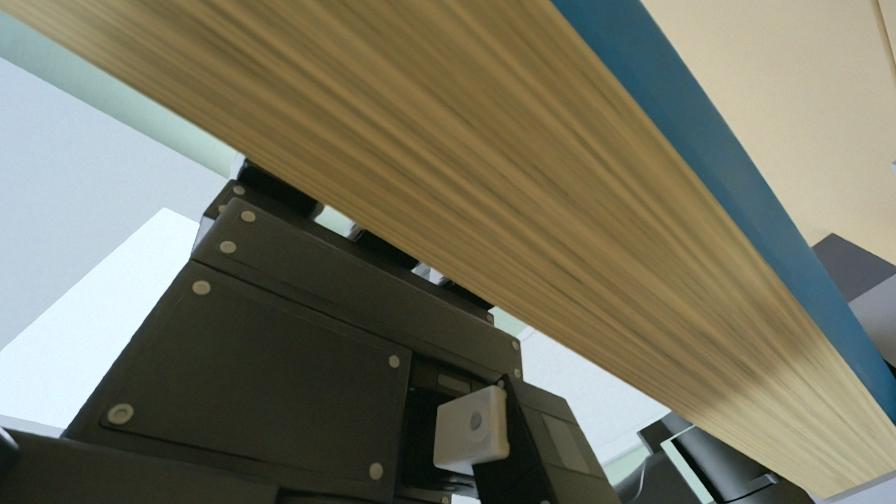

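Emit:
move(arm3={"joints": {"hand_thumb_ipl": -0.65, "hand_thumb_mcp": 0.62, "hand_index_pip": -0.85, "hand_middle_pip": -0.85, "hand_ring_pip": -0.85, "hand_index_dip": 0.65, "hand_middle_dip": 0.65, "hand_ring_dip": 0.65, "hand_index_mcp": 0.5, "hand_middle_mcp": 0.5, "hand_ring_mcp": 0.5, "hand_speed": -0.6}}, cameras=["arm3_cam_wrist"])

Scene clock: 5062.17 s.
Joint torques (N m): arm1=[-1.44 2.26 11.03 2.8 0.11 -0.13] | arm2=[1.03 -11.4 7.75 -1.17 -1.01 0.11] | arm3=[-1.96 -10.64 4.96 -1.42 -0.55 -0.11]
Heat: arm1: hottest joint3_rad 56 °C; arm2: hottest joint3_rad 57 °C; arm3: hottest joint3_rad 57 °C.
move: arm3 done
Joint velocities: within noise
arm1, arm2: as last shown
arm3.joint_positions: joint1_rad=-0.399 joint2_rad=+1.826 joint3_rad=+1.102 joint4_rad=-1.686 joint5_rad=-1.123 joint6_rad=+0.656 hand_index_mcp=+0.497 hand_index_abd=+0.001 hand_index_pip=-0.845 hand_index_dip=+0.653 hand_middle_mcp=+0.497 hand_middle_abd=+0.001 hand_middle_pip=-0.845 hand_middle_dip=+0.653 hand_ring_mcp=+0.497 hand_ring_abd=+0.001 hand_ring_pip=-0.845 hand_ring_dip=+0.653 hand_thumb_cmc=-0.568 hand_thumb_axl=+0.677 hand_thumb_mcp=+0.620 hand_thumb_ipl=-0.648 hand_current_limit=+0.500 hand_speed=-0.600
arm3.joint_status: all done
arm3.hand_state: goal,goal,goal,goal,goal,goal,goal,goal,goal,goal,goal,goal,goal,goal,goal,goal
arm3.index_mcp_current_ma: -1
arm3.index_abd_current_ma: 0
arm3.index_pip_current_ma: 2
arm3.index_dip_current_ma: 1
arm3.middle_mcp_current_ma: -1
arm3.middle_abd_current_ma: 0
arm3.middle_pip_current_ma: 2
arm3.middle_dip_current_ma: 1
arm3.ring_mcp_current_ma: -1
arm3.ring_abd_current_ma: 0
arm3.ring_pip_current_ma: 2
arm3.ring_dip_current_ma: 1
arm3.thumb_cmc_current_ma: 1
arm3.thumb_axl_current_ma: 0
arm3.thumb_mcp_current_ma: 0
arm3.thumb_ipl_current_ma: 1
arm3.hand_goal_index_mcp: 0.500
arm3.hand_goal_index_abd: 0.000
arm3.hand_goal_index_pip: -0.850
arm3.hand_goal_index_dip: 0.650
arm3.hand_goal_middle_mcp: 0.500
arm3.hand_goal_middle_abd: 0.000
arm3.hand_goal_middle_pip: -0.850
arm3.hand_goal_middle_dip: 0.650
arm3.hand_goal_ring_mcp: 0.500
arm3.hand_goal_ring_abd: 0.000
arm3.hand_goal_ring_pip: -0.850
arm3.hand_goal_ring_dip: 0.650
arm3.hand_goal_thumb_cmc: -0.570
arm3.hand_goal_thumb_axl: 0.678
arm3.hand_goal_thumb_mcp: 0.620
arm3.hand_goal_thumb_ipl: -0.650
arm3.hand: x=+0.0079 y=-0.2796 z=+0.8188 quat_wxyz=(-0.433, +0.560, +0.572, -0.413) (m; scene frame)
arm3.hand_target: x=+0.0099 y=-0.2830 z=+0.8138 quat_wxyz=(-0.432, +0.563, +0.566, -0.420) (m; scene frame)
arm3.hand_status: not commanded
pictures: arm3_cam_wrist
camera_calibration:
arm3_cam_wrist: T_world_to_cam=[[0.136683, -0.773455, -0.618939, 0.32783], [0.607336, -0.428173, 0.669187, -0.729293], [-0.782599, -0.46737, 0.411223, -0.34045], [0, 0, 0, 1]] pos_world=[0.131681, -0.217818, 0.830941]

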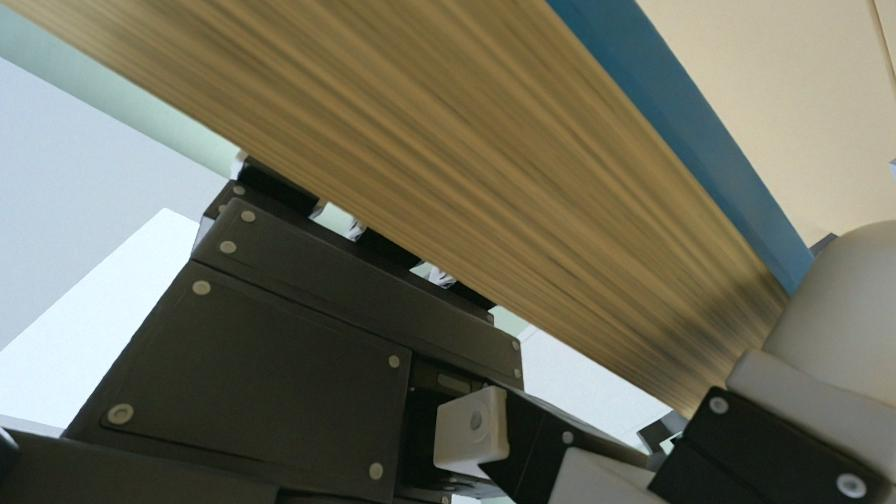

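Emit:
move(arm3={"joints": {"hand_thumb_mcp": 0.54, "hand_index_mcp": 0.36, "hand_middle_mcp": 0.36, "hand_ring_mcp": 0.36}}, cameras=["arm3_cam_wrist"])

Scene clock: 5068.20 s.
Joint torques (N m): arm1=[-2.2 1.9 11.1 2.92 0.11 -0.1] | arm2=[0.97 -11.34 7.77 -1.17 -1.02 0.11] | arm3=[-1.85 -10.64 5 -1.42 -0.68 -0.06]
Heat: arm1: hottest joint3_rad 56 °C; arm2: hottest joint3_rad 57 °C; arm3: hottest joint3_rad 57 °C.
move: arm3 off_target
Joint velocities: within noise
arm1: as last shown
arm2.joint_positions: joint1_rad=+0.385 joint2_rad=+1.696 joint3_rad=+0.978 joint4_rad=-1.378 joint5_rad=-1.151 joint6_rad=+1.012 hand_index_mcp=+0.833 hand_index_abd=-0.002 hand_index_pip=-0.603 hand_index_dip=+0.603 hand_middle_mcp=+0.831 hand_middle_abd=-0.003 hand_middle_pip=-0.603 hand_middle_dip=+0.603 hand_ring_mcp=+0.037 hand_ring_abd=+0.001 hand_ring_pip=-0.800 hand_ring_dip=-0.603 hand_thumb_cmc=-0.568 hand_thumb_axl=+0.679 hand_thumb_mcp=+0.991 hand_thumb_ipl=-0.648 hand_current_limit=+0.700 hand_speed=-0.500
arm2.joint_status: not commanded
arm2.hand_state: goal,goal,goal,goal,goal,goal,goal,goal,overload,goal,goal,goal,goal,goal,goal,goal
arm2.index_mcp_current_ma: -21
arm2.index_abd_current_ma: -1
arm2.index_pip_current_ma: -1
arm2.index_dip_current_ma: 1
arm2.middle_mcp_current_ma: -25
arm2.middle_abd_current_ma: -1
arm2.middle_pip_current_ma: -1
arm2.middle_dip_current_ma: 2
arm2.ring_mcp_current_ma: 0
arm2.ring_abd_current_ma: 0
arm2.ring_pip_current_ma: 0
arm2.ring_dip_current_ma: -1
arm2.thumb_cmc_current_ma: 1
arm2.thumb_axl_current_ma: 0
arm2.thumb_mcp_current_ma: -10
arm2.thumb_ipl_current_ma: 1
arm2.hand_goal_index_mcp: 0.850
arm2.hand_goal_index_abd: 0.000
arm2.hand_goal_index_pip: -0.600
arm2.hand_goal_index_dip: 0.600
arm2.hand_goal_middle_mcp: 0.850
arm2.hand_goal_middle_abd: 0.000
arm2.hand_goal_middle_pip: -0.600
arm2.hand_goal_middle_dip: 0.600
arm2.hand_goal_ring_mcp: 0.754
arm2.hand_goal_ring_abd: 0.000
arm2.hand_goal_ring_pip: -0.800
arm2.hand_goal_ring_dip: -0.600
arm2.hand_goal_thumb_cmc: -0.570
arm2.hand_goal_thumb_axl: 0.678
arm2.hand_goal_thumb_mcp: 1.000
arm2.hand_goal_thumb_ipl: -0.650
arm2.hand: x=+0.2524 y=+0.4033 z=+0.8460 quat_wxyz=(-0.514, +0.735, -0.364, +0.252) (m; scene frame)
arm2.hand_target: x=+0.2617 y=+0.3934 z=+0.8600 quat_wxyz=(-0.508, +0.741, -0.355, +0.260) (m; scene frame)
arm2.hand_status: not commanded
arm3.joint_positions: joint1_rad=-0.401 joint2_rad=+1.829 joint3_rad=+1.102 joint4_rad=-1.686 joint5_rad=-1.119 joint6_rad=+0.652 hand_index_mcp=+0.358 hand_index_abd=+0.001 hand_index_pip=-0.844 hand_index_dip=+0.653 hand_middle_mcp=+0.359 hand_middle_abd=+0.001 hand_middle_pip=-0.843 hand_middle_dip=+0.654 hand_ring_mcp=+0.369 hand_ring_abd=+0.001 hand_ring_pip=-0.836 hand_ring_dip=+0.656 hand_thumb_cmc=-0.572 hand_thumb_axl=+0.677 hand_thumb_mcp=+0.563 hand_thumb_ipl=-0.641 hand_current_limit=+0.500 hand_speed=-0.600
arm3.joint_status: hand_thumb_mcp off_target (ended at +0.563, target +0.540); the others done
arm3.hand_state: goal,goal,goal,goal,goal,goal,goal,goal,goal,goal,goal,goal,goal,goal,blocked,goal
arm3.index_mcp_current_ma: 0
arm3.index_abd_current_ma: 0
arm3.index_pip_current_ma: 3
arm3.index_dip_current_ma: 1
arm3.middle_mcp_current_ma: 0
arm3.middle_abd_current_ma: 0
arm3.middle_pip_current_ma: 4
arm3.middle_dip_current_ma: 1
arm3.ring_mcp_current_ma: 6
arm3.ring_abd_current_ma: 0
arm3.ring_pip_current_ma: 10
arm3.ring_dip_current_ma: 3
arm3.thumb_cmc_current_ma: -1
arm3.thumb_axl_current_ma: 0
arm3.thumb_mcp_current_ma: 36
arm3.thumb_ipl_current_ma: 8
arm3.hand_goal_index_mcp: 0.360
arm3.hand_goal_index_abd: 0.000
arm3.hand_goal_index_pip: -0.850
arm3.hand_goal_index_dip: 0.650
arm3.hand_goal_middle_mcp: 0.360
arm3.hand_goal_middle_abd: 0.000
arm3.hand_goal_middle_pip: -0.850
arm3.hand_goal_middle_dip: 0.650
arm3.hand_goal_ring_mcp: 0.360
arm3.hand_goal_ring_abd: 0.000
arm3.hand_goal_ring_pip: -0.850
arm3.hand_goal_ring_dip: 0.650
arm3.hand_goal_thumb_cmc: -0.570
arm3.hand_goal_thumb_axl: 0.678
arm3.hand_goal_thumb_mcp: 0.540
arm3.hand_goal_thumb_ipl: -0.650
arm3.hand: x=+0.0090 y=-0.2802 z=+0.8173 quat_wxyz=(-0.432, +0.560, +0.573, -0.414) (m; scene frame)
arm3.hand_target: x=+0.0099 y=-0.2830 z=+0.8138 quat_wxyz=(-0.432, +0.564, +0.566, -0.420) (m; scene frame)
arm3.hand_status: not commanded
pictures: arm3_cam_wrist
camera_calibration:
arm3_cam_wrist: T_world_to_cam=[[0.139097, -0.773486, -0.618362, 0.325858], [0.607169, -0.426677, 0.670293, -0.729732], [-0.782303, -0.468686, 0.410287, -0.338819], [0, 0, 0, 1]] pos_world=[0.132685, -0.218113, 0.829646]

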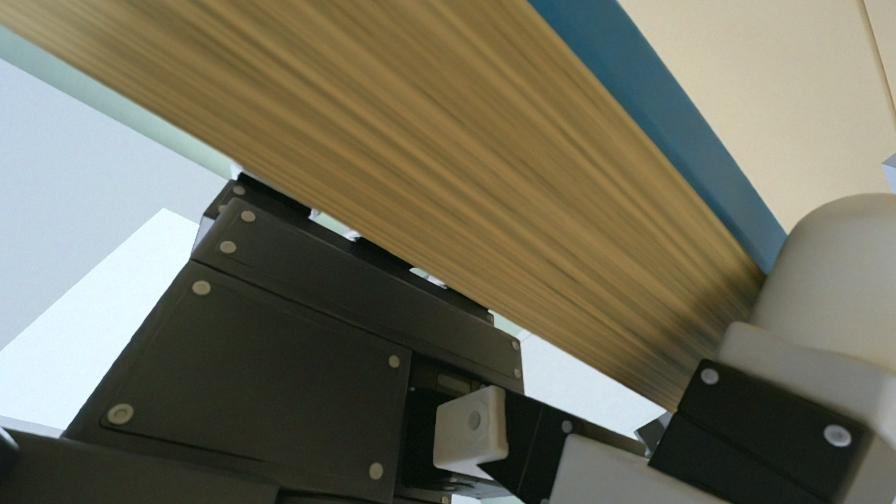

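Emit:
move(arm3={"joints": {"hand_current_limit": 0.7, "hand_thumb_mcp": 0.43, "hand_thumb_ipl": -0.72, "hand_index_mcp": 0.18, "hand_middle_mcp": 0.18, "hand_ring_mcp": 0.18, "hand_index_pip": -0.92, "hand_middle_pip": -0.92, "hand_ring_pip": -0.92, "hand_index_dip": 0.59, "hand_middle_dip": 0.59, "hand_ring_dip": 0.59}})

Emit:
move(arm3={"target": [0.0105, -0.283, 0.85, -0.44, 0.524, 0.559, -0.469], "speed": 0.05}, cameras=["arm3_cam_wrist", "cam_high"])

Scene clock: 5076.93 s.
Joint torques (N m): arm1=[-1.67 1.79 10.92 2.67 0.14 -0.09] | arm2=[0.91 -11.28 7.77 -1.17 -1.01 0.11] | arm3=[-2.14 -11.34 5.12 -1.39 -0.69 0.09]
Heat: arm1: hottest joint3_rad 56 °C; arm2: hottest joint3_rad 57 °C; arm3: hottest joint3_rad 57 °C.
move: arm3 off_target
Joint velocities: within noise
arm1, arm2: as last shown
arm3.joint_positions: joint1_rad=-0.398 joint2_rad=+1.836 joint3_rad=+1.099 joint4_rad=-1.686 joint5_rad=-1.119 joint6_rad=+0.638 hand_index_mcp=+0.311 hand_index_abd=+0.001 hand_index_pip=-0.864 hand_index_dip=+0.611 hand_middle_mcp=+0.320 hand_middle_abd=+0.001 hand_middle_pip=-0.855 hand_middle_dip=+0.621 hand_ring_mcp=+0.329 hand_ring_abd=+0.001 hand_ring_pip=-0.846 hand_ring_dip=+0.628 hand_thumb_cmc=-0.572 hand_thumb_axl=+0.677 hand_thumb_mcp=+0.563 hand_thumb_ipl=-0.656 hand_current_limit=+0.700 hand_speed=-0.600
arm3.joint_status: hand_index_mcp off_target (ended at +0.311, target +0.180); hand_index_pip off_target (ended at -0.864, target -0.920); hand_index_dip off_target (ended at +0.611, target +0.590); hand_middle_mcp off_target (ended at +0.320, target +0.180); hand_middle_pip off_target (ended at -0.855, target -0.920); hand_middle_dip off_target (ended at +0.621, target +0.590); hand_ring_mcp off_target (ended at +0.329, target +0.180); hand_ring_pip off_target (ended at -0.846, target -0.920); hand_ring_dip off_target (ended at +0.628, target +0.590); hand_thumb_mcp off_target (ended at +0.563, target +0.430); hand_thumb_ipl off_target (ended at -0.656, target -0.720); the others done
arm3.hand_state: blocked,goal,blocked,blocked,blocked,goal,blocked,blocked,blocked,goal,blocked,blocked,goal,goal,blocked,blocked
arm3.index_mcp_current_ma: 406
arm3.index_abd_current_ma: 0
arm3.index_pip_current_ma: 96
arm3.index_dip_current_ma: 21
arm3.middle_mcp_current_ma: 452
arm3.middle_abd_current_ma: 0
arm3.middle_pip_current_ma: 123
arm3.middle_dip_current_ma: 39
arm3.ring_mcp_current_ma: 467
arm3.ring_abd_current_ma: 0
arm3.ring_pip_current_ma: 152
arm3.ring_dip_current_ma: 53
arm3.thumb_cmc_current_ma: 0
arm3.thumb_axl_current_ma: 0
arm3.thumb_mcp_current_ma: 468
arm3.thumb_ipl_current_ma: 190
arm3.hand_goal_index_mcp: 0.180
arm3.hand_goal_index_abd: 0.000
arm3.hand_goal_index_pip: -0.920
arm3.hand_goal_index_dip: 0.590
arm3.hand_goal_middle_mcp: 0.180
arm3.hand_goal_middle_abd: 0.000
arm3.hand_goal_middle_pip: -0.920
arm3.hand_goal_middle_dip: 0.590
arm3.hand_goal_ring_mcp: 0.180
arm3.hand_goal_ring_abd: 0.000
arm3.hand_goal_ring_pip: -0.920
arm3.hand_goal_ring_dip: 0.590
arm3.hand_goal_thumb_cmc: -0.570
arm3.hand_goal_thumb_axl: 0.678
arm3.hand_goal_thumb_mcp: 0.430
arm3.hand_goal_thumb_ipl: -0.720
arm3.hand: x=+0.0074 y=-0.2805 z=+0.8145 quat_wxyz=(-0.433, +0.556, +0.576, -0.414) (m; scene frame)
arm3.hand_target: x=+0.0099 y=-0.2830 z=+0.8138 quat_wxyz=(-0.432, +0.563, +0.566, -0.420) (m; scene frame)
arm3.hand_status: not commanded
pictures: none

Scene clock: 5078.80 s.
Joint torques (N m): arm1=[-0.67 2.08 11.04 2.74 0.11 -0.07] | arm2=[1.03 -11.28 7.76 -1.16 -1.02 0.11] | arm3=[-1.73 -17.67 5.78 -2.15 -0.97 0.78]
Heat: arm1: hottest joint3_rad 56 °C; arm2: hottest joint3_rad 57 °C; arm3: hottest joint3_rad 56 °C.
move: arm3 off_target
Joint velocities: within noise
arm1, arm2: as last shown
arm3.joint_positions: joint1_rad=-0.396 joint2_rad=+1.819 joint3_rad=+1.094 joint4_rad=-1.666 joint5_rad=-1.117 joint6_rad=+0.663 hand_index_mcp=+0.310 hand_index_abd=+0.001 hand_index_pip=-0.863 hand_index_dip=+0.616 hand_middle_mcp=+0.320 hand_middle_abd=+0.001 hand_middle_pip=-0.855 hand_middle_dip=+0.621 hand_ring_mcp=+0.328 hand_ring_abd=+0.001 hand_ring_pip=-0.846 hand_ring_dip=+0.628 hand_thumb_cmc=-0.576 hand_thumb_axl=+0.677 hand_thumb_mcp=+0.563 hand_thumb_ipl=-0.656 hand_current_limit=+0.700 hand_speed=-0.600
arm3.joint_status: not commanded
arm3.hand_state: blocked,goal,blocked,blocked,blocked,goal,blocked,blocked,blocked,goal,blocked,blocked,goal,goal,blocked,blocked
arm3.index_mcp_current_ma: 404
arm3.index_abd_current_ma: 0
arm3.index_pip_current_ma: 99
arm3.index_dip_current_ma: 29
arm3.middle_mcp_current_ma: 452
arm3.middle_abd_current_ma: 0
arm3.middle_pip_current_ma: 123
arm3.middle_dip_current_ma: 39
arm3.ring_mcp_current_ma: 467
arm3.ring_abd_current_ma: 0
arm3.ring_pip_current_ma: 152
arm3.ring_dip_current_ma: 54
arm3.thumb_cmc_current_ma: -3
arm3.thumb_axl_current_ma: 0
arm3.thumb_mcp_current_ma: 467
arm3.thumb_ipl_current_ma: 192
arm3.hand_goal_index_mcp: 0.180
arm3.hand_goal_index_abd: 0.000
arm3.hand_goal_index_pip: -0.920
arm3.hand_goal_index_dip: 0.590
arm3.hand_goal_middle_mcp: 0.180
arm3.hand_goal_middle_abd: 0.000
arm3.hand_goal_middle_pip: -0.920
arm3.hand_goal_middle_dip: 0.590
arm3.hand_goal_ring_mcp: 0.180
arm3.hand_goal_ring_abd: 0.000
arm3.hand_goal_ring_pip: -0.920
arm3.hand_goal_ring_dip: 0.590
arm3.hand_goal_thumb_cmc: -0.570
arm3.hand_goal_thumb_axl: 0.678
arm3.hand_goal_thumb_mcp: 0.430
arm3.hand_goal_thumb_ipl: -0.720
arm3.hand: x=+0.0075 y=-0.2807 z=+0.8168 quat_wxyz=(-0.432, +0.559, +0.578, -0.409) (m; scene frame)
arm3.hand_target: x=+0.0092 y=-0.2828 z=+0.8470 quat_wxyz=(-0.432, +0.573, +0.568, -0.403) (m; scene frame)
arm3.hand_status: off_target (0.033 m and 8.3 deg from the pose sent, 0.036 m and 7.5 deg at the start; a joint's target at an end of its range on 56 of 56 steps)
pictures: arm3_cam_wrist, cam_high
camera_calibration:
arm3_cam_wrist: T_world_to_cam=[[0.147721, -0.767393, -0.623928, 0.33162], [0.602807, -0.430273, 0.671929, -0.731068], [-0.784093, -0.475367, 0.399029, -0.332623], [0, 0, 0, 1]] pos_world=[0.130899, -0.218194, 0.830859]

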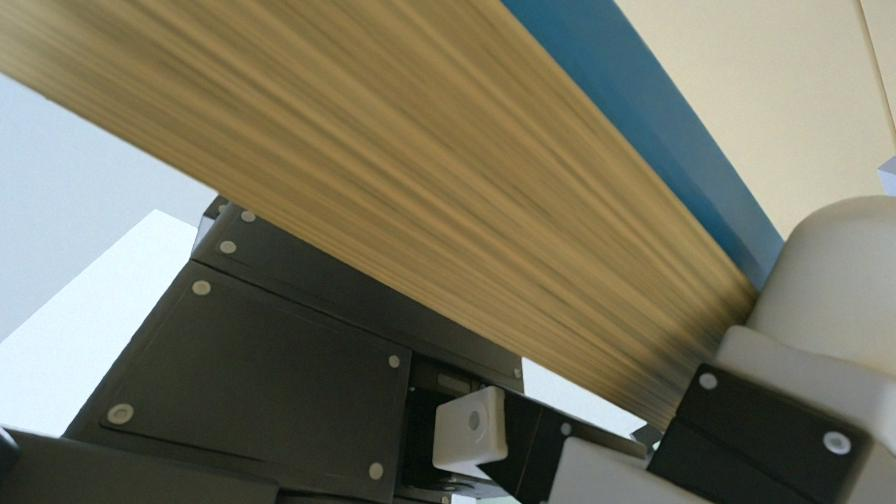

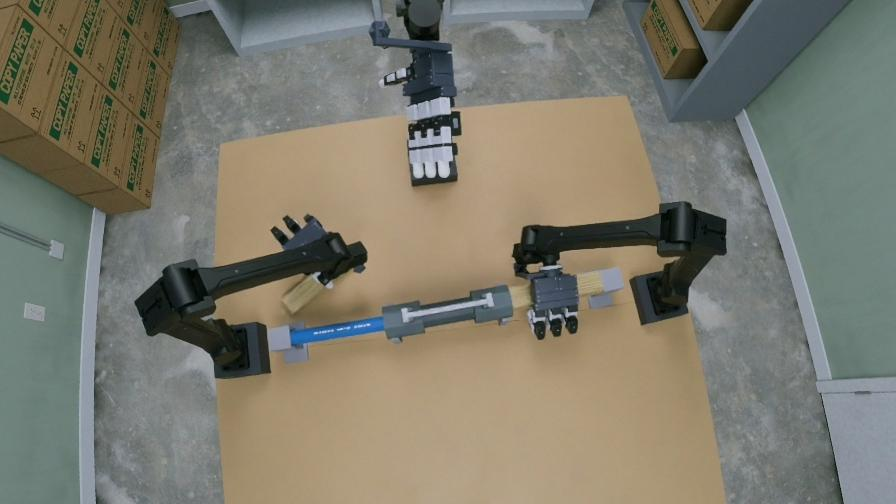

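Emit:
move(arm3={"target": [0.0105, -0.283, 0.868, -0.44, 0.54, 0.56, -0.45], "speed": 0.05}, cameras=["arm3_cam_wrist"])

Scene clock: 5085.73 s.
Joint torques (N m): arm1=[-1.14 0.79 11.03 2.89 0.04 -0.09] | arm2=[0.97 -11.22 7.75 -1.14 -1.02 0.11] | arm3=[-1.26 -11.81 7.57 -1.65 -0.81 0.24]
Heat: arm1: hottest joint3_rad 56 °C; arm2: hottest joint3_rad 57 °C; arm3: hottest joint3_rad 56 °C.
move: arm3 off_target
Joint velocities: within noise
arm1, arm2: as last shown
arm3.joint_positions: joint1_rad=-0.404 joint2_rad=+1.704 joint3_rad=+1.088 joint4_rad=-1.675 joint5_rad=-1.131 joint6_rad=+0.768 hand_index_mcp=+0.180 hand_index_abd=+0.001 hand_index_pip=-0.912 hand_index_dip=+0.594 hand_middle_mcp=+0.180 hand_middle_abd=+0.001 hand_middle_pip=-0.912 hand_middle_dip=+0.593 hand_ring_mcp=+0.182 hand_ring_abd=+0.001 hand_ring_pip=-0.914 hand_ring_dip=+0.592 hand_thumb_cmc=-0.582 hand_thumb_axl=+0.676 hand_thumb_mcp=+0.449 hand_thumb_ipl=-0.704 hand_current_limit=+0.700 hand_speed=-0.600
arm3.joint_status: not commanded
arm3.hand_state: goal,goal,goal,goal,goal,goal,goal,goal,goal,goal,goal,goal,goal,goal,goal,goal
arm3.index_mcp_current_ma: 0
arm3.index_abd_current_ma: 0
arm3.index_pip_current_ma: 4
arm3.index_dip_current_ma: 1
arm3.middle_mcp_current_ma: 0
arm3.middle_abd_current_ma: 0
arm3.middle_pip_current_ma: 4
arm3.middle_dip_current_ma: 1
arm3.ring_mcp_current_ma: 1
arm3.ring_abd_current_ma: 0
arm3.ring_pip_current_ma: 3
arm3.ring_dip_current_ma: 1
arm3.thumb_cmc_current_ma: -9
arm3.thumb_axl_current_ma: 0
arm3.thumb_mcp_current_ma: 27
arm3.thumb_ipl_current_ma: 21
arm3.hand_goal_index_mcp: 0.180
arm3.hand_goal_index_abd: 0.000
arm3.hand_goal_index_pip: -0.920
arm3.hand_goal_index_dip: 0.590
arm3.hand_goal_middle_mcp: 0.180
arm3.hand_goal_middle_abd: 0.000
arm3.hand_goal_middle_pip: -0.920
arm3.hand_goal_middle_dip: 0.590
arm3.hand_goal_ring_mcp: 0.180
arm3.hand_goal_ring_abd: 0.000
arm3.hand_goal_ring_pip: -0.920
arm3.hand_goal_ring_dip: 0.590
arm3.hand_goal_thumb_cmc: -0.570
arm3.hand_goal_thumb_axl: 0.678
arm3.hand_goal_thumb_mcp: 0.430
arm3.hand_goal_thumb_ipl: -0.720
arm3.on_its_own: hand_index_mcp moved -0.130 to your old target +0.180; hand_index_pip moved -0.049 to your old target -0.920; hand_index_dip moved -0.022 to your old target +0.590; hand_middle_mcp moved -0.139 to your old target +0.180; hand_middle_pip moved -0.058 to your old target -0.920; hand_middle_dip moved -0.028 to your old target +0.590; hand_ring_mcp moved -0.146 to your old target +0.180; hand_ring_pip moved -0.069 to your old target -0.920; hand_ring_dip moved -0.036 to your old target +0.590; hand_thumb_mcp moved -0.114 to your old target +0.430; hand_thumb_ipl moved -0.048 to your old target -0.720
arm3.hand: x=+0.0096 y=-0.2848 z=+0.8572 quat_wxyz=(-0.435, +0.578, +0.568, -0.393) (m; scene frame)
arm3.hand_target: x=+0.0098 y=-0.2830 z=+0.8674 quat_wxyz=(-0.434, +0.583, +0.563, -0.394) (m; scene frame)
arm3.hand_status: off_target (0.011 m and 8.0 deg from the pose sent, 0.051 m and 5.6 deg at the start; a joint's target at an end of its range on 66 of 66 steps)
pictures: arm3_cam_wrist
camera_calibration:
arm3_cam_wrist: T_world_to_cam=[[0.12204, -0.774993, -0.620075, 0.348101], [0.565583, -0.459085, 0.685097, -0.780279], [-0.815612, -0.434313, 0.382296, -0.322802], [0, 0, 0, 1]] pos_world=[0.135549, -0.228636, 0.873821]

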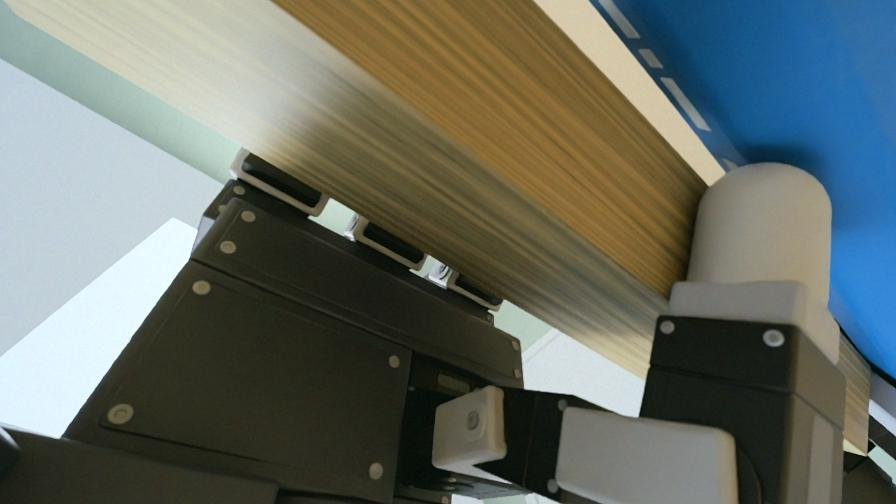

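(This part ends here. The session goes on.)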